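# Stuff washcloth into jar and cap it

## Task

Get the entire washcloth inside the jar, then fit the lid on so the jar is closed.

## Robot and tools

Robot: two arms on a table. left_arm (base near y = +0.34 m) carries a five-finger left hand; right_arm (base near y = -0.37 m) carries a five-finger right hand. The left hand mirrors the right one. A two-camera stand behind the arms is a fixed obstacle. Loose objects may get nudged now and then.

Frame: everything uses the scene frame. The origin sits at table height midway between the nominal arm bases, +x points out over the table, +y toward left_arm, +z up. Image left/right does not match arm names.

Hand point: a point fixed to each palm, about 5 cm in front of it and 15 cm from the wrist flange. Its +z runs along the straight fingers, +y out of the palm, +x across the palm away from the thumb on the right hand (toward the thumb on the left hand). Straight fingertips end 6-7 cm past the point along +z and lie 6 cm behind it along -y. A wrist bracket on the little-finger side can strike things. Reported positions and orientations may be a few cm off; arms often rest 1-5 cm short of (usually below) the command without touching anything.

Row layout (28 numbers, each in [-1, 1], always all 28 even if one arm moves): left dx, dy, dz, rx, ry, rz; left little, ring, middle, index, thumb_bend, thumb_turn; left force_limit, speed; then the same 14 for the right arm. dx..rz are an offset of that hand point from its current "Hand target" (not from the previous row), along scene axes; 1.0 equals 0.6 m of travel or 180 degrees of turn; rx, ry, rz form a single rotation vector about the hand point. Sending six zeros re-requests the Hand target unchanged. Orientation commands are clipped to 40 degrees from the measured orientation each step.

Finger numbers are absolute targets: +1 open/straight, -1 closed/curled. thumb_turn +1 puts the thumb beside the palm, -1 swings it opposite the fingers (needed for grasping objects about 3.5-6.5 cm thick, or handles down to about 2.5 cm). force_limit maps -1..+1 to roughly 0..10 N at the fingertip (0..15 N for the two thumb motors). speed rises linearly from near zero at -1 to full speed at +0.48 and stays full above that; use -0.94 or slower for a gentle grip. A motor only starts when its target changes by at least 0.002. To keep a hand unchanged, resend the last eight hand numbers you actually sent (if none yet, its hand_measured six plus hand_force_limit and hand_speed). To squeeze harder, raise force_limit and send a target more closed than hand_measured; to loosen, send one more open.

Tools:
- execute_actions(actions, cameras): actions is a list of actions; each action is up to 15 rows, one row per 1/30 s, with the last row held to fill 15 steps. An empty actions list returns camera images.
- move(target, speed, blend, blocking, cameras): target is one 28-number row or a list of up to 15 rows, each row an offset from the Hand targets at the start of the move (not chained). Hand numbers in later rows apply on arrival. speed in m/s, 0.002 to 4.3, default 0.25 (turns at twice that in rad/s); blend in m rounds corners, 0 stops at each point. Paths are straight, end together, cap at 10 s, and do not avoid obstacles. Steer around an arm's own base rather than close past it.
- wait(seconds 0-10), stop() to brake a running move, zoom_image(camera, region [x0,y0,x1,y1] in pixels, at most 504 by 504), show_instructions(), finished_scene(scene) with the current scene number, which cannot be undone.
Cameras: cam_head_left, cam_head_right, cam_high, cam_left_wrist, cam_right_wrist, all 672x504.

Results: end_effector_position (m) and end_effector_quat_wxyz per arm, Hand target (base for the next offset), joint positions/velocities/torques, and per hand hand_measured, hand_stopped_by (moving, target, force, stalled, fault), hand_load_n (positive when the finger is pushed open; near 0 after a grip is lost), hand_force_limit, hand_speed. move adds a "move:" line: done, off_target, moving, held or fault, plus limits such as paced (pose clipped) or held (steps withheld). done means at rest within 10 mm and 2 degrees; neither done nor off_target proves contact or its absence.

Cautions: nothing may fall or be left off the table. Do not release things while they move, drop them, or strike anything hard, above all fixed or heavy objects. Keep the two arms and hands from pressing on each other. Avoid overloading fingers with pushes, twists or swung loads. A blocked arm keeps pushing; command it back past its current point to relieve it. Holding loads or stretching out heats motors; a MOTOR HOT line warns near 85 °C, and at 100 °C that arm drops for 30 s or more. Slower moves hit more softly.

Each tool is called after "Call:" as a command line: name --argument value for each argument, lists and objects as JSON in quotes; but a table of rows of numbers goes row by row, as --pt "numbers of a row", without its own name.

Reference images:

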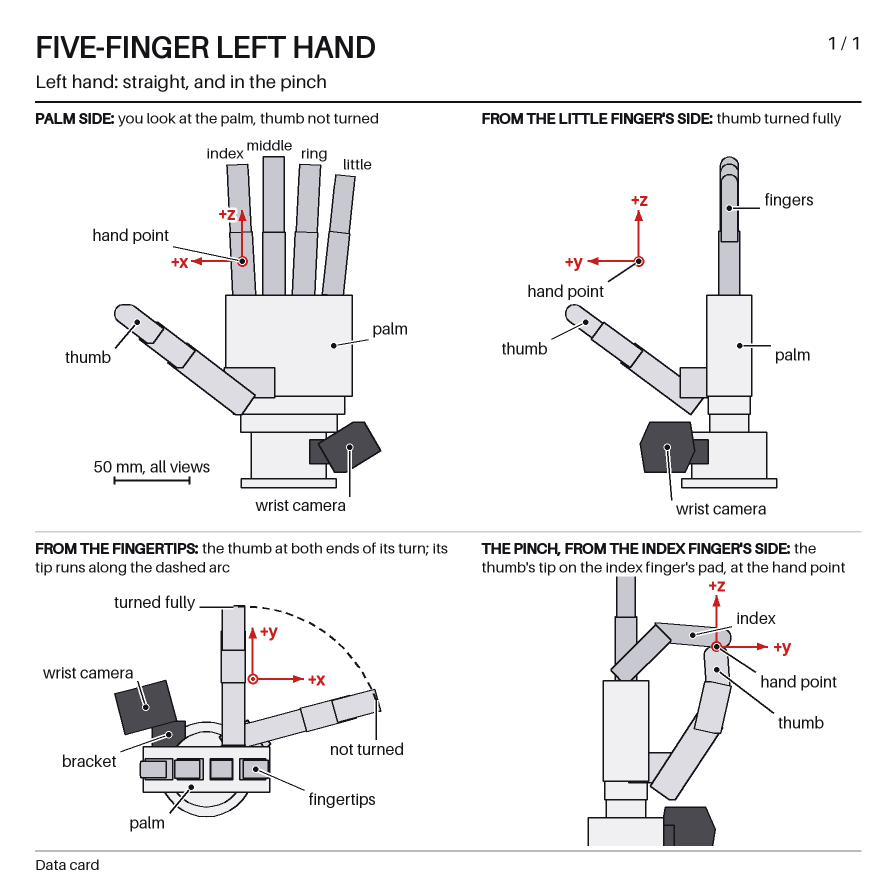

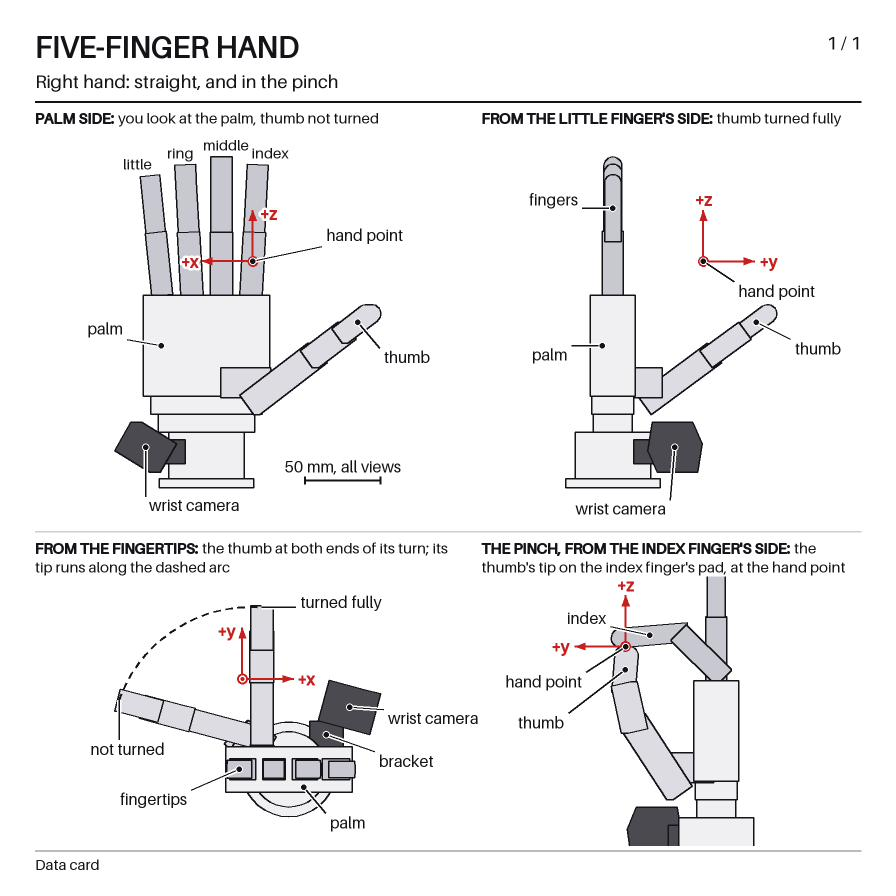

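## Session

Call:
execute_actions --actions '[]'

Scene clock: 0.00 s.
left_arm: end_effector_position=(+0.5337, +0.4222, +0.3922) hand_measured=(+1.000, +1.000, +1.000, +1.000, +1.000, +1.000) hand_load_n=(+0.0, +0.0, +0.0, -0.5, +0.0, +0.0) hand_stopped_by=(target, target, target, target, target, target) hand_force_limit=0.00 hand_speed=-0.80 end_effector_quat_wxyz=(+0.499, +0.816, +0.257, +0.136) | right_arm: end_effector_position=(+0.7027, -0.0683, +0.2538) hand_measured=(+1.000, +1.000, +1.000, +1.000, +1.000, +1.000) hand_load_n=(+0.0, +0.0, +0.0, +0.0, +0.0, +0.0) hand_stopped_by=(target, target, target, target, target, target) hand_force_limit=0.00 hand_speed=-0.80 end_effector_quat_wxyz=(+0.050, +0.887, +0.045, +0.456)
Joint positions: left_arm=[0.468 1.587 1.567 -1.4 1.083 -1.779] | right_arm=[0.498 2.045 2.02 -0.693 0.494 -1.338]
Joint velocities: within noise
Joint torques (N m): no reading
Motor temperatures (°C): left_arm=[28 29 32 32 33 26] | right_arm=[34 26 29 30 27 27]
Heat: left arm: hottest wrist yaw 33 °C; right arm: hottest waist 34 °C.
Hand target: left_arm +0.5370, +0.4240, +0.3984; +0.498, +0.817, +0.253, +0.143 | right_arm +0.7079, -0.0650, +0.2554; +0.047, +0.886, +0.044, +0.460

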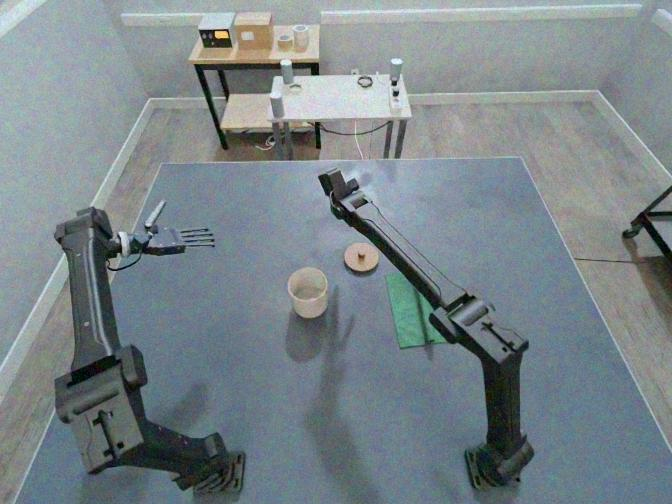

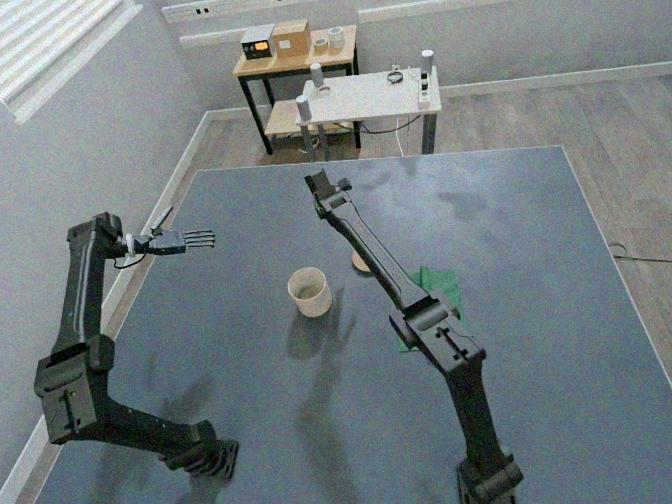

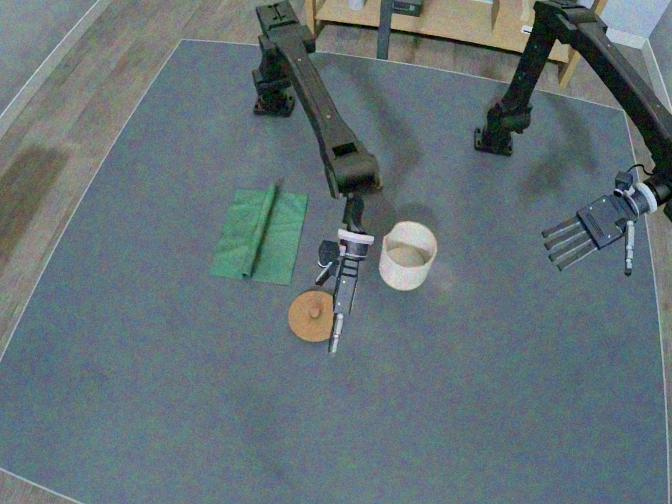

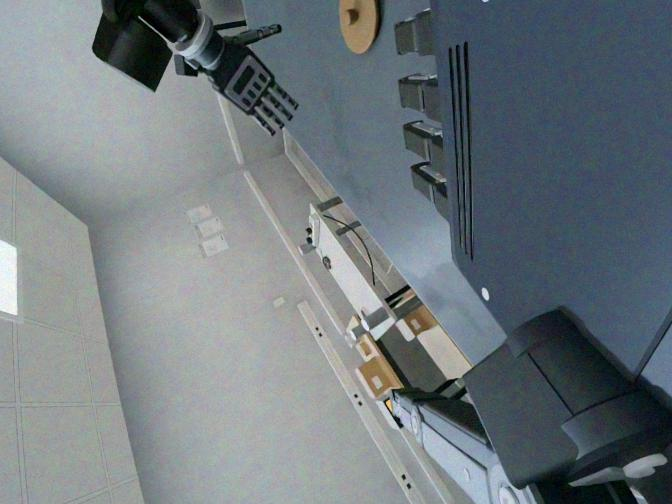

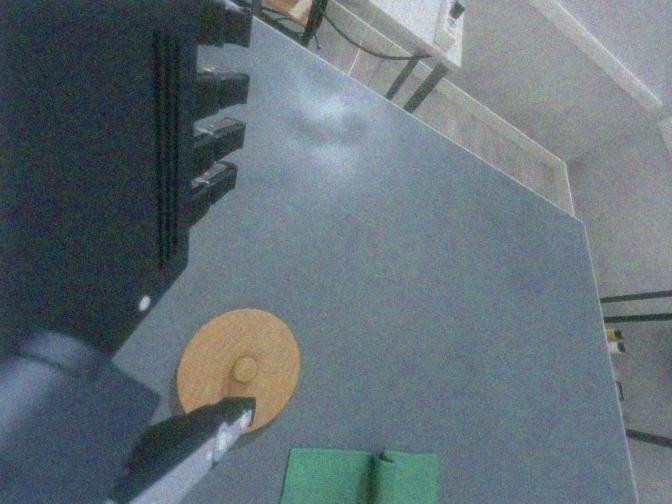

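Call:
zoom_image --camera "cam_high" --region '[190, 160, 460, 360]'

Call:
zoom_image --camera "cam_head_left" --region '[270, 220, 470, 370]'

Call:
zoom_image --camera "cam_right_wrist" --region '[140, 280, 480, 504]'

Scaled by 1.867 from the camera's 672x504 image, which has a finer 960x720 frame.

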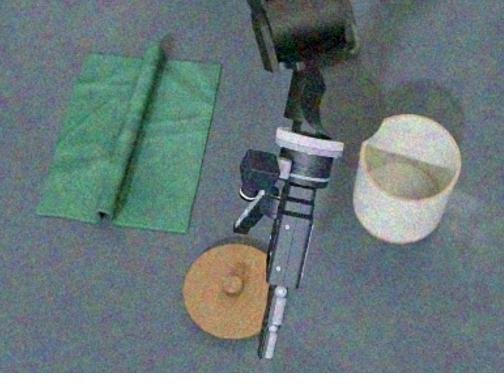

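Scaled by 2.520 from the camera's 672x504 image, which has a finer 960x720 frame.

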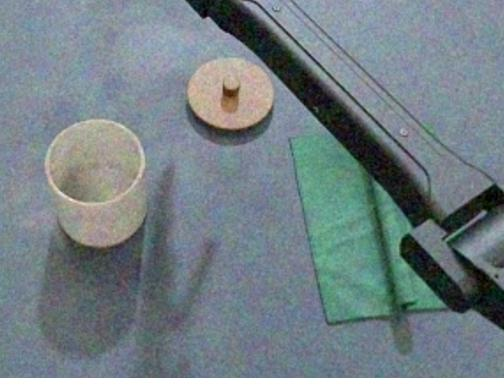

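Scaled by 1.482 from the camera's 672x504 image, which has a finer 960x720 frame.

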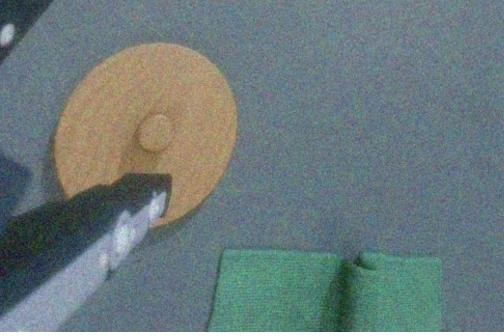

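Call:
move --target '[0,0,0,0,0,0,1,1,1,1,1,1,0,-0.8,-0.48,-0.2333,0.0,0.3626,0.2893,0.1476,1,1,1,1,1,-1,0,0]' --cameras '["all"]'

Scene clock: 77.63 s.
left_arm: end_effector_position=(+0.5337, +0.4222, +0.3922) hand_measured=(+1.000, +1.000, +1.000, +1.000, +1.000, +1.000) hand_load_n=(+0.0, +0.0, +0.0, +0.5, +0.0, +0.0) hand_stopped_by=(target, target, target, target, target, target) hand_force_limit=0.00 hand_speed=-0.80 end_effector_quat_wxyz=(+0.499, +0.816, +0.257, +0.136) | right_arm: end_effector_position=(+0.4172, -0.2016, +0.2633) hand_measured=(+1.000, +1.000, +1.000, +1.000, +1.000, -1.000) hand_load_n=(+0.0, +0.0, +0.0, +0.0, +0.0, +0.0) hand_stopped_by=(target, target, target, target, target, target) hand_force_limit=0.00 hand_speed=0.00 end_effector_quat_wxyz=(-0.536, +0.844, +0.006, +0.007)
Joint positions: left_arm=[0.468 1.587 1.567 -1.4 1.083 -1.779] | right_arm=[-0.036 1.562 1.456 -1.39 -1.131 -1.509]
Joint torques (N m): left_arm=[-1.26 -14.04 10.07 0.55 0.65 -0.09] | right_arm=[-0.91 -12.4 9.84 0.44 -0.91 -0.26]
Motor temperatures (°C): left_arm=[28 31 41 31 33 26] | right_arm=[34 35 45 30 27 27]
Heat: left arm: hottest elbow 41 °C; right arm: hottest elbow 45 °C.
Hand target: left_arm +0.5370, +0.4240, +0.3984; +0.498, +0.817, +0.253, +0.143 | right_arm +0.4200, -0.2051, +0.2554; -0.537, +0.844, -0.001, +0.000
Off the commanded pose: left_arm 0.007 m, 1 deg | right_arm 0.009 m, 1 deg.
move: done
camera_calibration:
cam_right_wrist: T_world_to_cam=[[0.346966, -0.416008, -0.840566, -0.0143031], [-0.805297, -0.591545, -0.0396436, 0.226422], [-0.48074, 0.69066, -0.540256, 0.5988], [0, 0, 0, 1]] pos_world=[0.475167, -0.285579, 0.320459]

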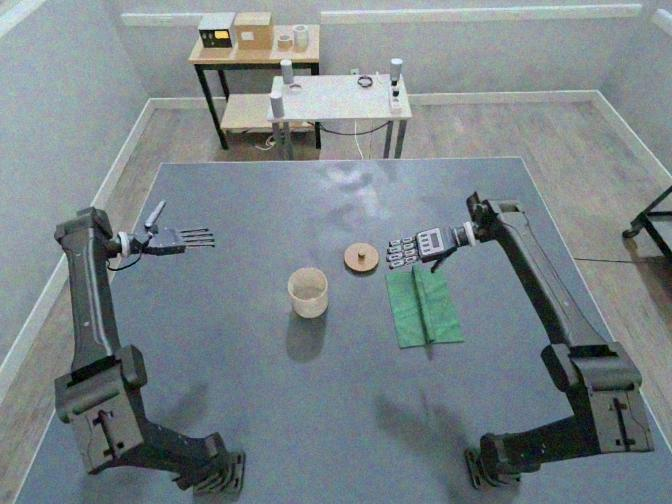

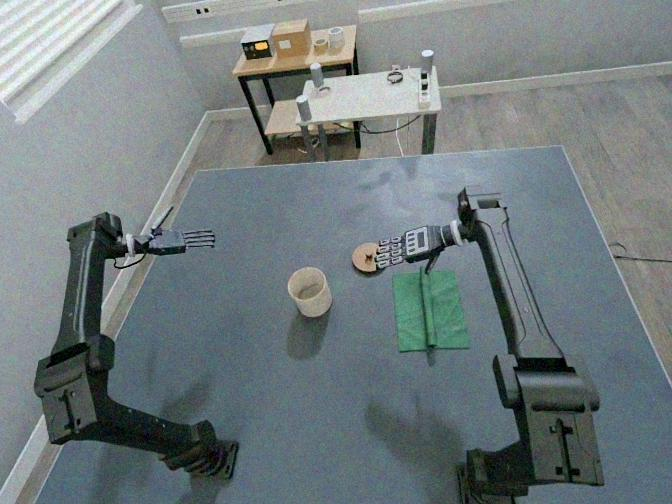

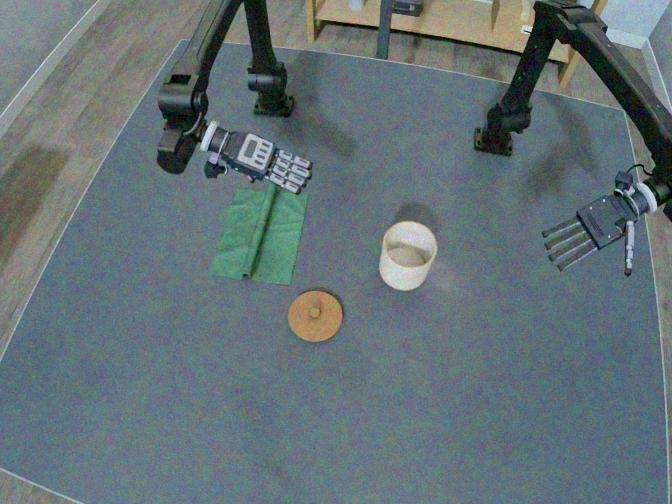

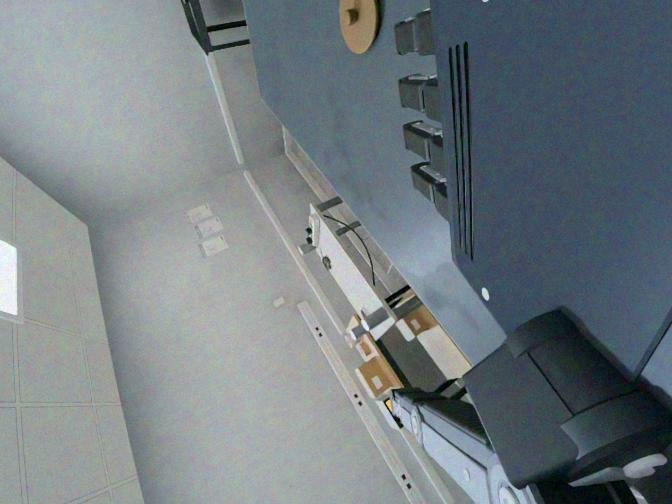

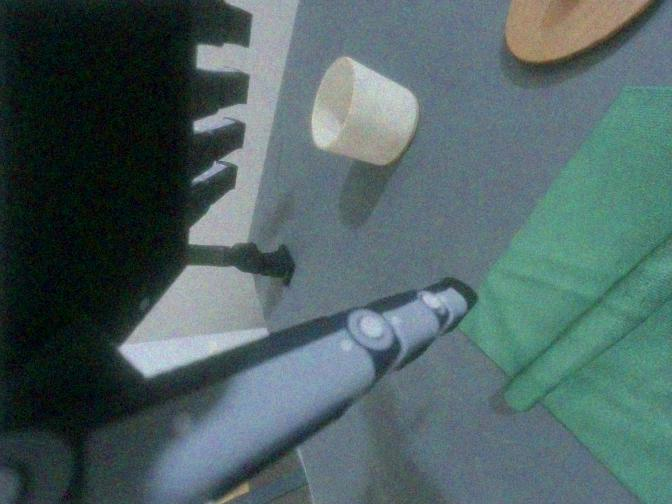

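Call:
zoom_image --camera "cam_high" --region '[190, 140, 360, 300]'

Call:
zoom_image --camera "cam_head_left" --region '[360, 230, 480, 360]'

Call:
zoom_image --camera "cam_right_wrist" --region '[300, 180, 672, 504]'

Call:
zoom_image --camera "cam_high" --region '[270, 200, 460, 360]'

Scaled by 2.965 from the camera's 672x504 image, which has a finer 960x720 frame.

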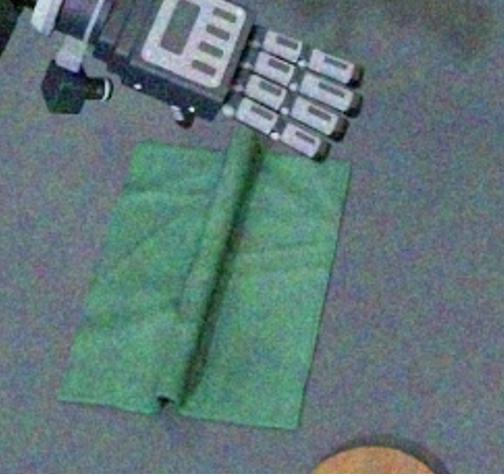

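Scaled by 3.877 from the camera's 672x504 image, which has a finer 960x720 frame.

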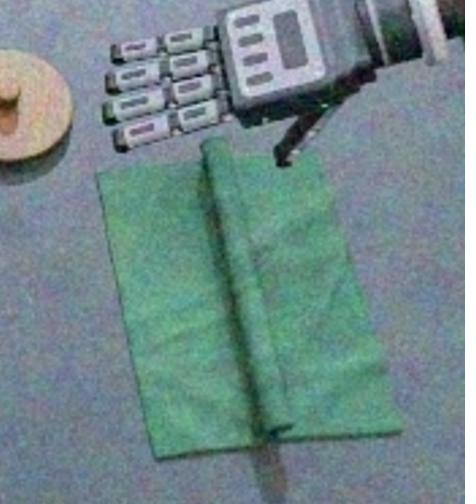

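Scaled by 1.355 from the camera's 672x504 image, which has a finer 960x720 frame.

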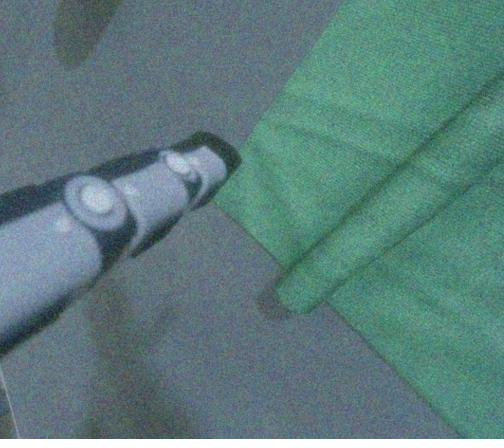

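Scaled by 2.653 from the camera's 672x504 image, which has a finer 960x720 frame.

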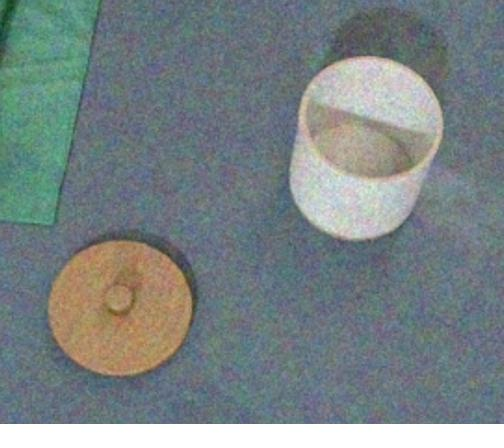

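Call:
move --target '[0,0,0,0,0,0,1,1,1,1,1,1,0,-0.8,0.0167,-0.1083,-0.2757,0,0,0,1,1,0,0,0.5,-1,0,0]' --cameras '["all"]'

Scene clock: 103.50 s.
left_arm: end_effector_position=(+0.5337, +0.4222, +0.3922) hand_measured=(+1.000, +1.000, +1.000, +1.000, +1.000, +1.000) hand_load_n=(+0.0, +0.0, +0.0, +0.5, +0.0, +0.0) hand_stopped_by=(target, target, target, target, target, target) hand_force_limit=0.00 hand_speed=-0.80 end_effector_quat_wxyz=(+0.499, +0.816, +0.257, +0.136) | right_arm: end_effector_position=(+0.4287, -0.2660, +0.1008) hand_measured=(+1.000, +1.000, +0.000, +0.000, +0.500, -1.000) hand_load_n=(+0.0, +0.0, +0.0, +0.0, +0.0, +0.0) hand_stopped_by=(target, target, target, target, target, target) hand_force_limit=0.00 hand_speed=0.00 end_effector_quat_wxyz=(-0.537, +0.844, +0.004, +0.004)
Joint positions: left_arm=[0.468 1.587 1.567 -1.4 1.083 -1.779] | right_arm=[-0.17 1.78 1.283 -1.288 -1.123 -1.821]
Joint torques (N m): left_arm=[-1.03 -14.21 10.13 0.61 0.65 -0.08] | right_arm=[-0.85 -13.98 8.27 0.53 -0.68 -0.28]
Heat: left arm: hottest elbow 42 °C; right arm: hottest elbow 44 °C.
Hand target: left_arm +0.5370, +0.4240, +0.3984; +0.498, +0.817, +0.253, +0.143 | right_arm +0.4300, -0.2699, +0.0901; -0.537, +0.844, +0.000, +0.000
Off the commanded pose: left_arm 0.007 m, 1 deg | right_arm 0.012 m, 1 deg.
move: off_target (right_arm)
camera_calibration:
cam_right_wrist: T_world_to_cam=[[0.340801, -0.414698, -0.84373, -0.17833], [-0.805806, -0.591149, -0.0349296, 0.19104], [-0.484285, 0.691787, -0.53563, 0.562403], [0, 0, 0, 1]] pos_world=[0.487079, -0.350083, 0.157451]

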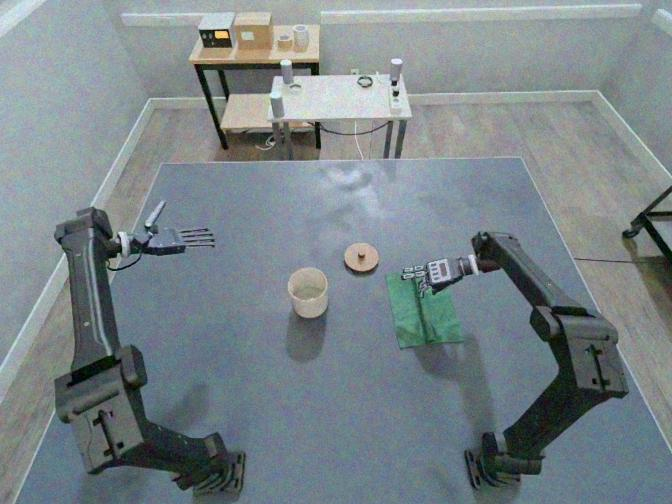

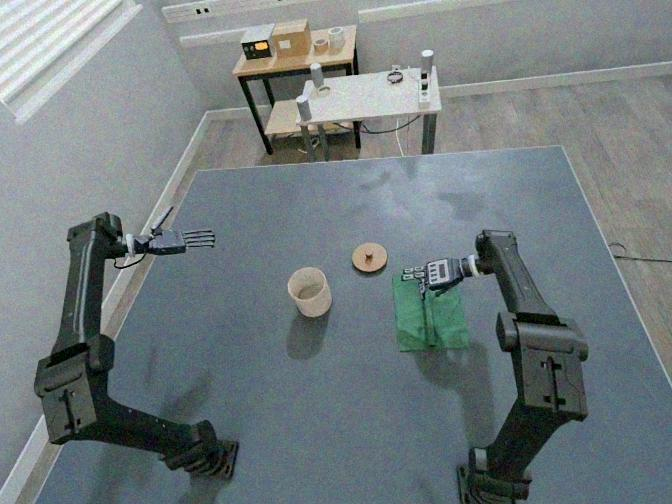

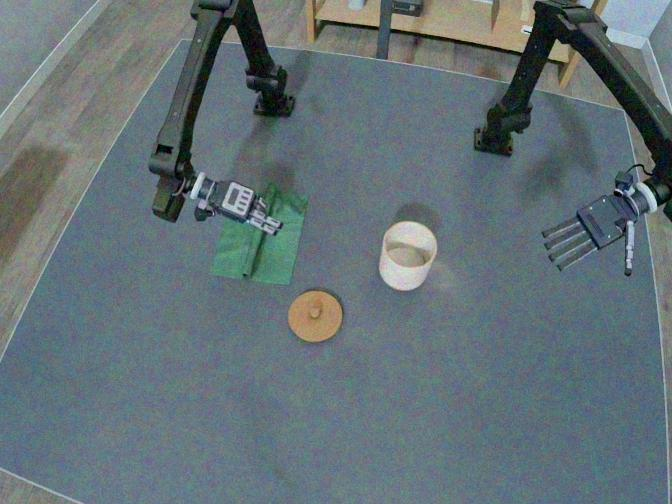

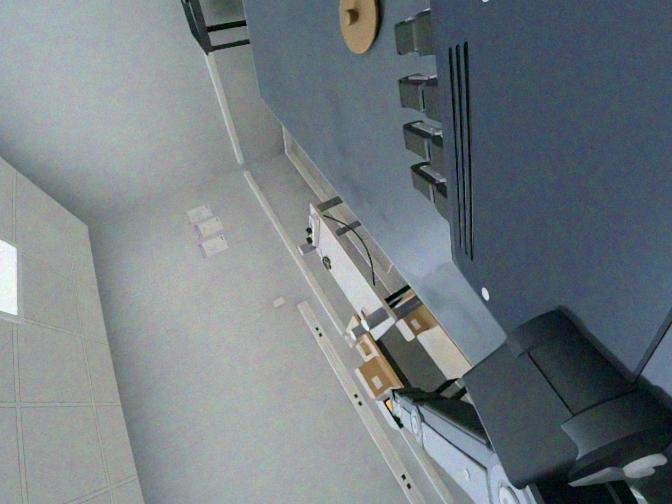

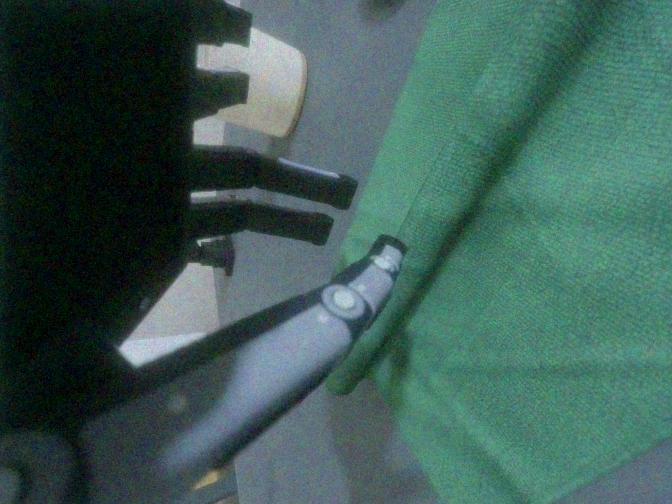

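Call:
zoom_image --camera "cam_right_wrist" --region '[280, 100, 620, 420]'

Call:
zoom_image --camera "cam_head_left" --region '[370, 230, 490, 350]'

Call:
zoom_image --camera "cam_high" --region '[190, 150, 330, 290]'

Scaled by 1.482 from the camera's 672x504 image, which has a finer 960x720 frame.

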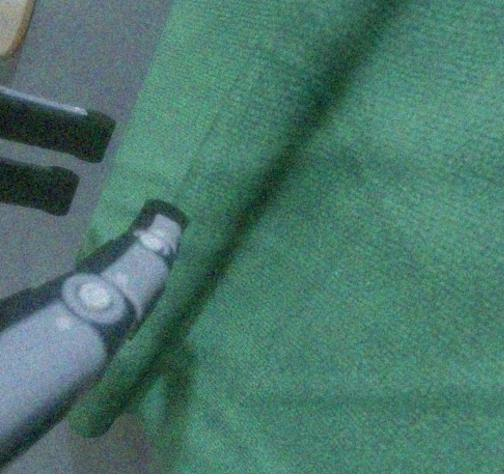

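Scaled by 4.200 from the camera's 672x504 image, which has a finer 960x720 frame.

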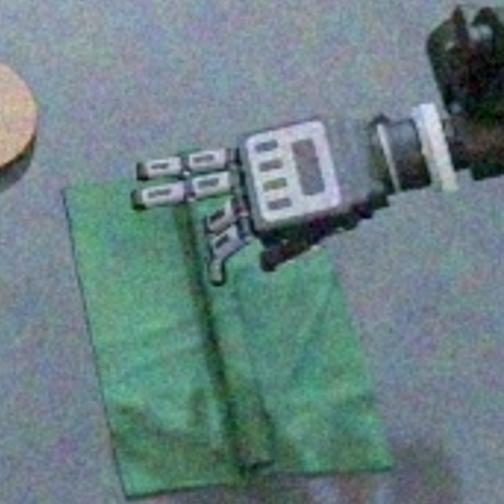

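Scaled by 3.600 from the camera's 672x504 image, which has a finer 960x720 frame.

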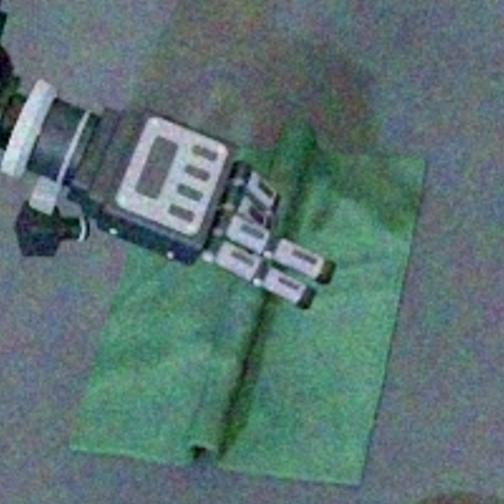

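Call:
move --target '[0,0,0,0,0,0,1,1,1,1,1,1,0,-0.8,0.0,0.0198,-0.075,-0.0556,0,0,1,1,0.15,0.15,0.75,-1,0,0]' --cameras '["cam_head_left","cam_high","cam_right_wrist"]' --speed 0.15

Call:
zoom_image --camera "cam_right_wrist" --region '[200, 60, 672, 480]'

Call:
zoom_image --camera "cam_head_left" --region '[370, 230, 490, 350]'

Scene clock: 121.20 s.
left_arm: end_effector_position=(+0.5337, +0.4222, +0.3922) hand_measured=(+1.000, +1.000, +1.000, +1.000, +1.000, +1.000) hand_load_n=(+0.0, +0.5, +0.0, +0.0, +0.0, +0.0) hand_stopped_by=(target, target, target, target, target, target) hand_force_limit=0.00 hand_speed=-0.80 end_effector_quat_wxyz=(+0.499, +0.816, +0.257, +0.136) | right_arm: end_effector_position=(+0.4370, -0.2613, +0.0561) hand_measured=(+1.000, +1.000, +0.150, +0.150, +0.750, -1.000) hand_load_n=(+0.0, +0.0, +0.0, +0.0, +0.0, +0.0) hand_stopped_by=(target, target, target, target, target, target) hand_force_limit=0.00 hand_speed=0.00 end_effector_quat_wxyz=(-0.463, +0.886, +0.005, +0.013)
Joint positions: left_arm=[0.468 1.587 1.567 -1.4 1.083 -1.779] | right_arm=[-0.108 1.78 1.226 -1.047 -0.962 -1.641]
Joint torques (N m): left_arm=[-1.26 -14.21 10.07 0.59 0.65 -0.08] | right_arm=[0.44 -14.92 7.01 1.02 -0.53 -0.08]
Heat: left arm: hottest elbow 43 °C; right arm: hottest elbow 42 °C.
Hand target: left_arm +0.5370, +0.4240, +0.3984; +0.498, +0.817, +0.253, +0.143 | right_arm +0.4300, -0.2580, +0.0451; -0.461, +0.887, +0.000, +0.000
Off the commanded pose: left_arm 0.007 m, 1 deg | right_arm 0.013 m, 2 deg.
move: off_target (right_arm)
camera_calibration:
cam_right_wrist: T_world_to_cam=[[0.349305, -0.554988, -0.754966, -0.262377], [-0.810853, -0.58282, 0.0532778, 0.198358], [-0.469578, 0.593556, -0.653596, 0.513762], [0, 0, 0, 1]] pos_world=[0.49374, -0.334955, 0.127139]
Images, in order (width x height): cam_head_left 672x504, cam_high 672x504, cam_right_wrist 672x504.

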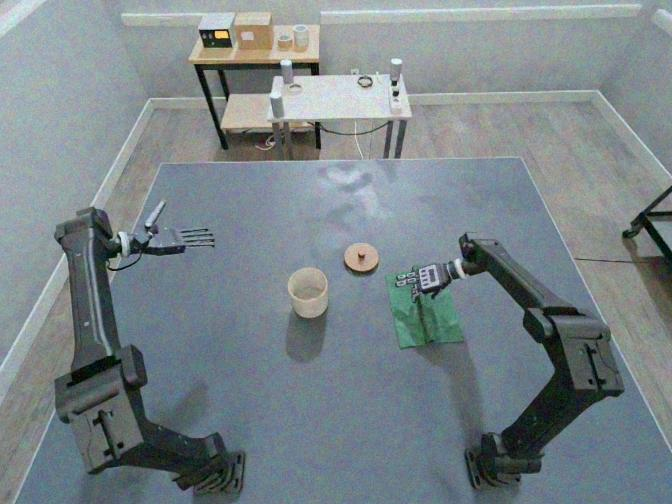

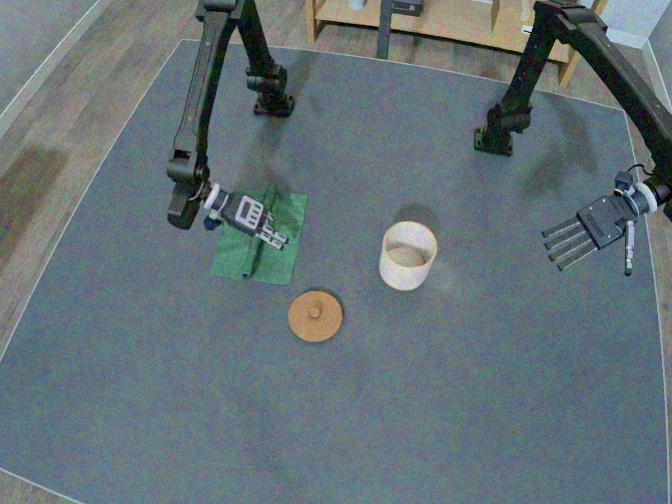

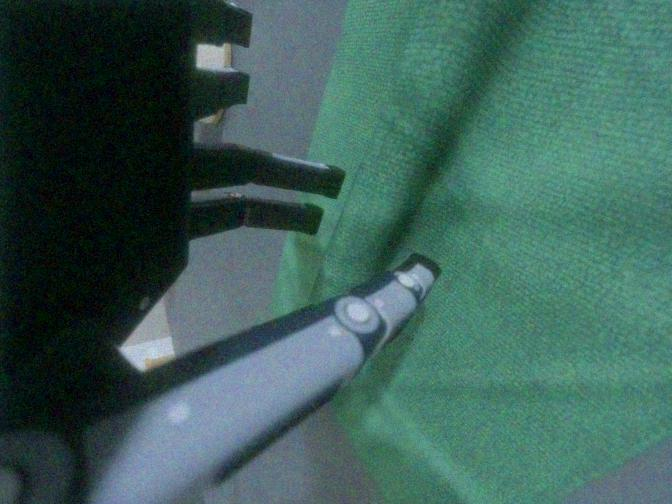

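Scaled by 1.068 from the camera's 672x504 image, which has a finer 960x720 frame.

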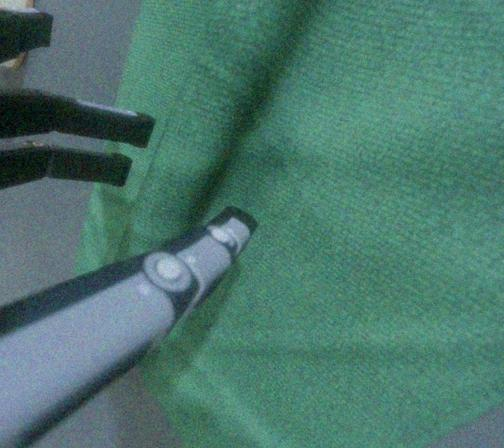

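Scaled by 4.200 from the camera's 672x504 image, which has a finer 960x720 frame.

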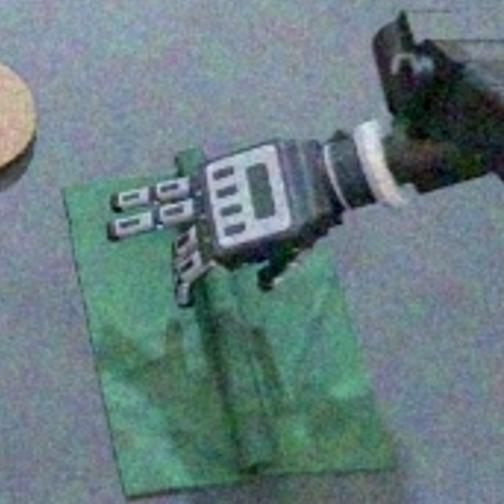

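Call:
move --target '[0,0,0,0,0,0,1,1,1,1,1,1,0,-0.8,0.0,0.006,-0.05,0,0,0,1,1,0.15,0.15,0.75,-1,0,0]' --cameras '["cam_head_left","cam_high","cam_right_wrist"]' --speed 0.1

Call:
zoom_image --camera "cam_right_wrist" --region '[200, 60, 672, 480]'

Call:
zoom_image --camera "cam_head_left" --region '[370, 230, 490, 350]'

Scene clock: 127.43 s.
left_arm: end_effector_position=(+0.5337, +0.4222, +0.3922) hand_measured=(+1.000, +1.000, +1.000, +1.000, +1.000, +1.000) hand_load_n=(+0.0, +0.0, +0.0, +0.0, +0.0, +0.0) hand_stopped_by=(target, target, target, target, target, target) hand_force_limit=0.00 hand_speed=-0.80 end_effector_quat_wxyz=(+0.499, +0.816, +0.257, +0.136) | right_arm: end_effector_position=(+0.4375, -0.2600, +0.0314) hand_measured=(+1.000, +1.000, +0.150, +0.150, +0.750, -1.000) hand_load_n=(-0.5, +0.0, +0.0, +0.0, +0.0, +0.5) hand_stopped_by=(target, target, target, target, target, target) hand_force_limit=0.00 hand_speed=0.00 end_effector_quat_wxyz=(-0.462, +0.887, +0.004, +0.017)
Joint positions: left_arm=[0.468 1.587 1.567 -1.4 1.083 -1.779] | right_arm=[-0.105 1.809 1.193 -0.965 -0.961 -1.626]
Joint torques (N m): left_arm=[-1.2 -14.27 10.1 0.58 0.66 -0.09] | right_arm=[0.85 -13.68 6.89 1.25 -0.55 -0.11]
Heat: left arm: hottest elbow 44 °C; right arm: hottest elbow 41 °C.
Hand target: left_arm +0.5370, +0.4240, +0.3984; +0.498, +0.817, +0.253, +0.143 | right_arm +0.4299, -0.2546, +0.0150; -0.461, +0.887, +0.000, +0.000
Off the commanded pose: left_arm 0.007 m, 1 deg | right_arm 0.019 m, 2 deg.
move: off_target (right_arm)
camera_calibration:
cam_right_wrist: T_world_to_cam=[[0.350829, -0.558009, -0.752028, -0.281914], [-0.814694, -0.577842, 0.048699, 0.203894], [-0.461728, 0.595588, -0.65733, 0.494245], [0, 0, 0, 1]] pos_world=[0.493222, -0.333858, 0.102946]
Images, in order (width x height): cam_head_left 672x504, cam_high 672x504, cam_right_wrist 672x504.

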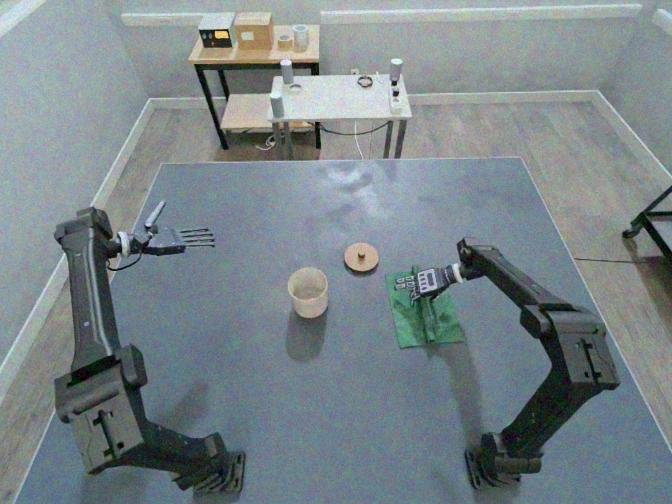

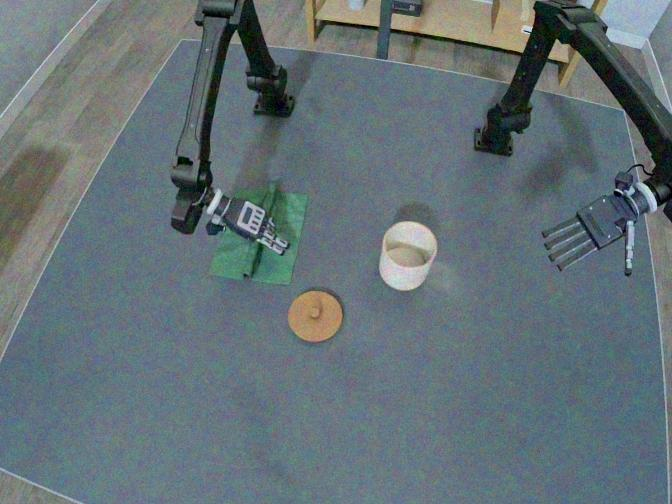

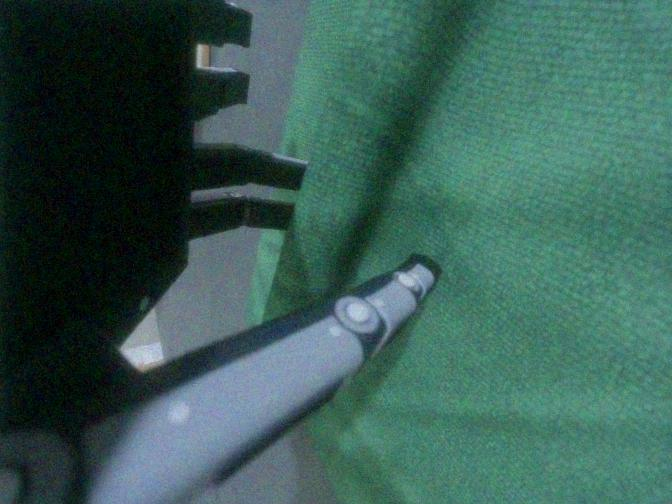

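Scaled by 1.068 from the camera's 672x504 image, which has a finer 960x720 frame.

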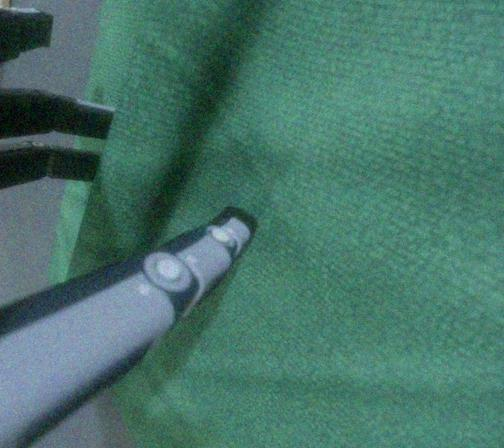

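Scaled by 4.200 from the camera's 672x504 image, which has a finer 960x720 frame.

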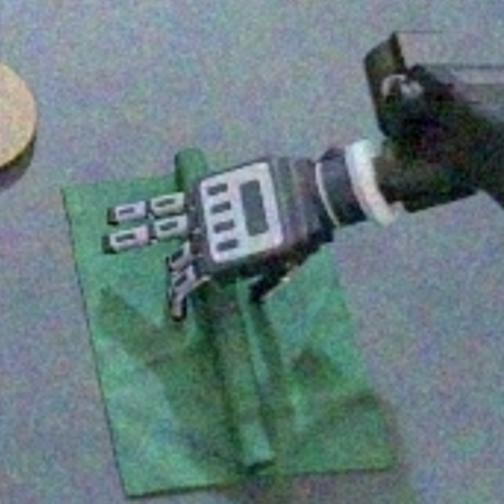

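Call:
move --pt "0 0 0 0 0 0 1 1 1 1 1 1 0 -0.8 0.0 0.0 -0.02 0 0 0 1 1 0.15 0.15 0.75 -1 0 0" --pt "0 0 0 0 0 0 1 1 1 1 1 1 0 -0.8 0.0 0.0 -0.02 0 0 0 1 1 -0.1 -0.1 0.3 -1 -0.3 -0.5" --pt "0 0 0 0 0 0 1 1 1 1 1 1 0 -0.8 0.0 0.0 -0.02 0 0 0 1 1 -0.7 -0.7 -0.1 -1 -0.2 -0.5" --cameras '["cam_head_left","cam_high","cam_right_wrist"]' --speed 0.1

Call:
zoom_image --camera "cam_right_wrist" --region '[200, 60, 672, 480]'

Call:
zoom_image --camera "cam_head_left" --region '[370, 230, 490, 350]'

Scene clock: 135.53 s.
left_arm: end_effector_position=(+0.5337, +0.4222, +0.3922) hand_measured=(+1.000, +1.000, +1.000, +1.000, +1.000, +1.000) hand_load_n=(+0.0, +0.0, +0.0, +0.0, +0.0, +0.5) hand_stopped_by=(target, target, target, target, target, target) hand_force_limit=0.00 hand_speed=-0.80 end_effector_quat_wxyz=(+0.499, +0.816, +0.257, +0.136) | right_arm: end_effector_position=(+0.4409, -0.2576, +0.0253) hand_measured=(+1.000, +1.000, -0.182, -0.232, +0.262, -1.000) hand_load_n=(+0.0, +0.0, +5.0, +7.0, +9.5, -1.0) hand_stopped_by=(target, target, force, force, force, target) hand_force_limit=-0.20 hand_speed=-0.50 end_effector_quat_wxyz=(-0.463, +0.886, +0.007, +0.022)
Joint positions: left_arm=[0.468 1.587 1.567 -1.4 1.083 -1.779] | right_arm=[-0.101 1.82 1.188 -0.934 -0.965 -1.62]
Joint torques (N m): left_arm=[-0.91 -14.04 10.06 0.59 0.65 -0.08] | right_arm=[0.44 -13.22 6.42 1.1 -0.43 -0.15]
Motor temperatures (°C): left_arm=[28 31 44 31 33 26] | right_arm=[34 32 40 29 29 27]
Heat: left arm: hottest elbow 44 °C; right arm: hottest elbow 40 °C.
Hand target: left_arm +0.5370, +0.4240, +0.3984; +0.498, +0.817, +0.253, +0.143 | right_arm +0.4300, -0.2546, +0.0031; -0.461, +0.887, +0.000, +0.000
Off the commanded pose: left_arm 0.007 m, 1 deg | right_arm 0.025 m, 3 deg.
move: off_target (right_arm); target 2's new numbers were sent with right_arm's hand 0.030 m and 3 deg from that target; target 3's new numbers were sent with right_arm's hand 0.027 m and 3 deg from that target
camera_calibration:
cam_right_wrist: T_world_to_cam=[[0.359936, -0.555867, -0.749305, -0.289905], [-0.814788, -0.578526, 0.0377843, 0.208498], [-0.454496, 0.596925, -0.661146, 0.487726], [0, 0, 0, 1]] pos_world=[0.495899, -0.331663, 0.0973529]
Images, in order (width x height): cam_head_left 672x504, cam_high 672x504, cam_right_wrist 672x504.

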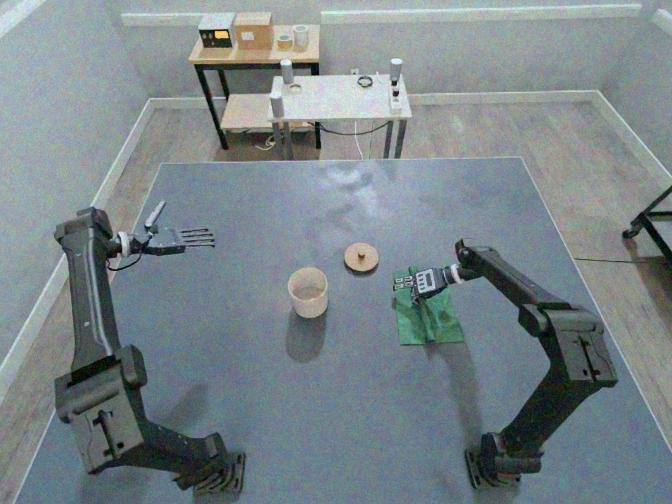

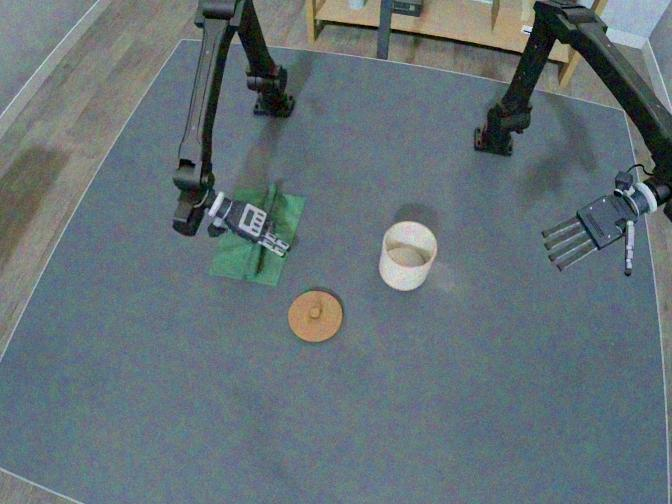

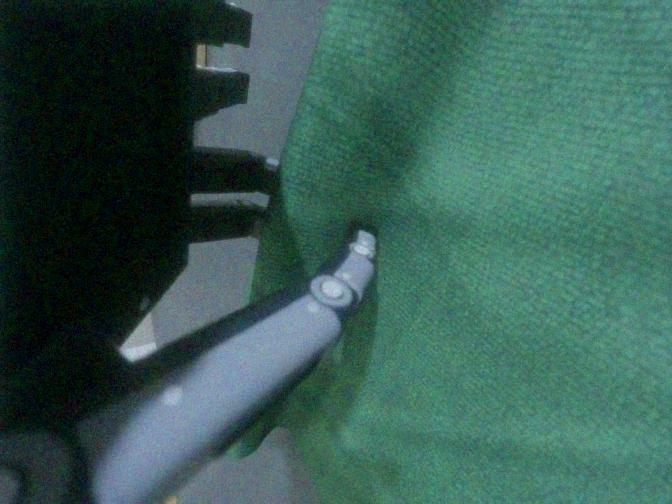

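Scaled by 1.068 from the camera's 672x504 image, which has a finer 960x720 frame.

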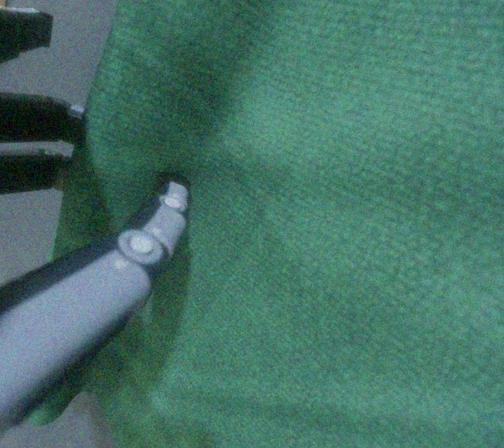

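Scaled by 4.200 from the camera's 672x504 image, which has a finer 960x720 frame.

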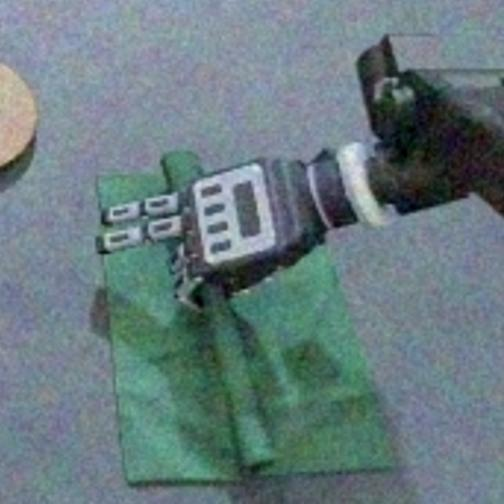

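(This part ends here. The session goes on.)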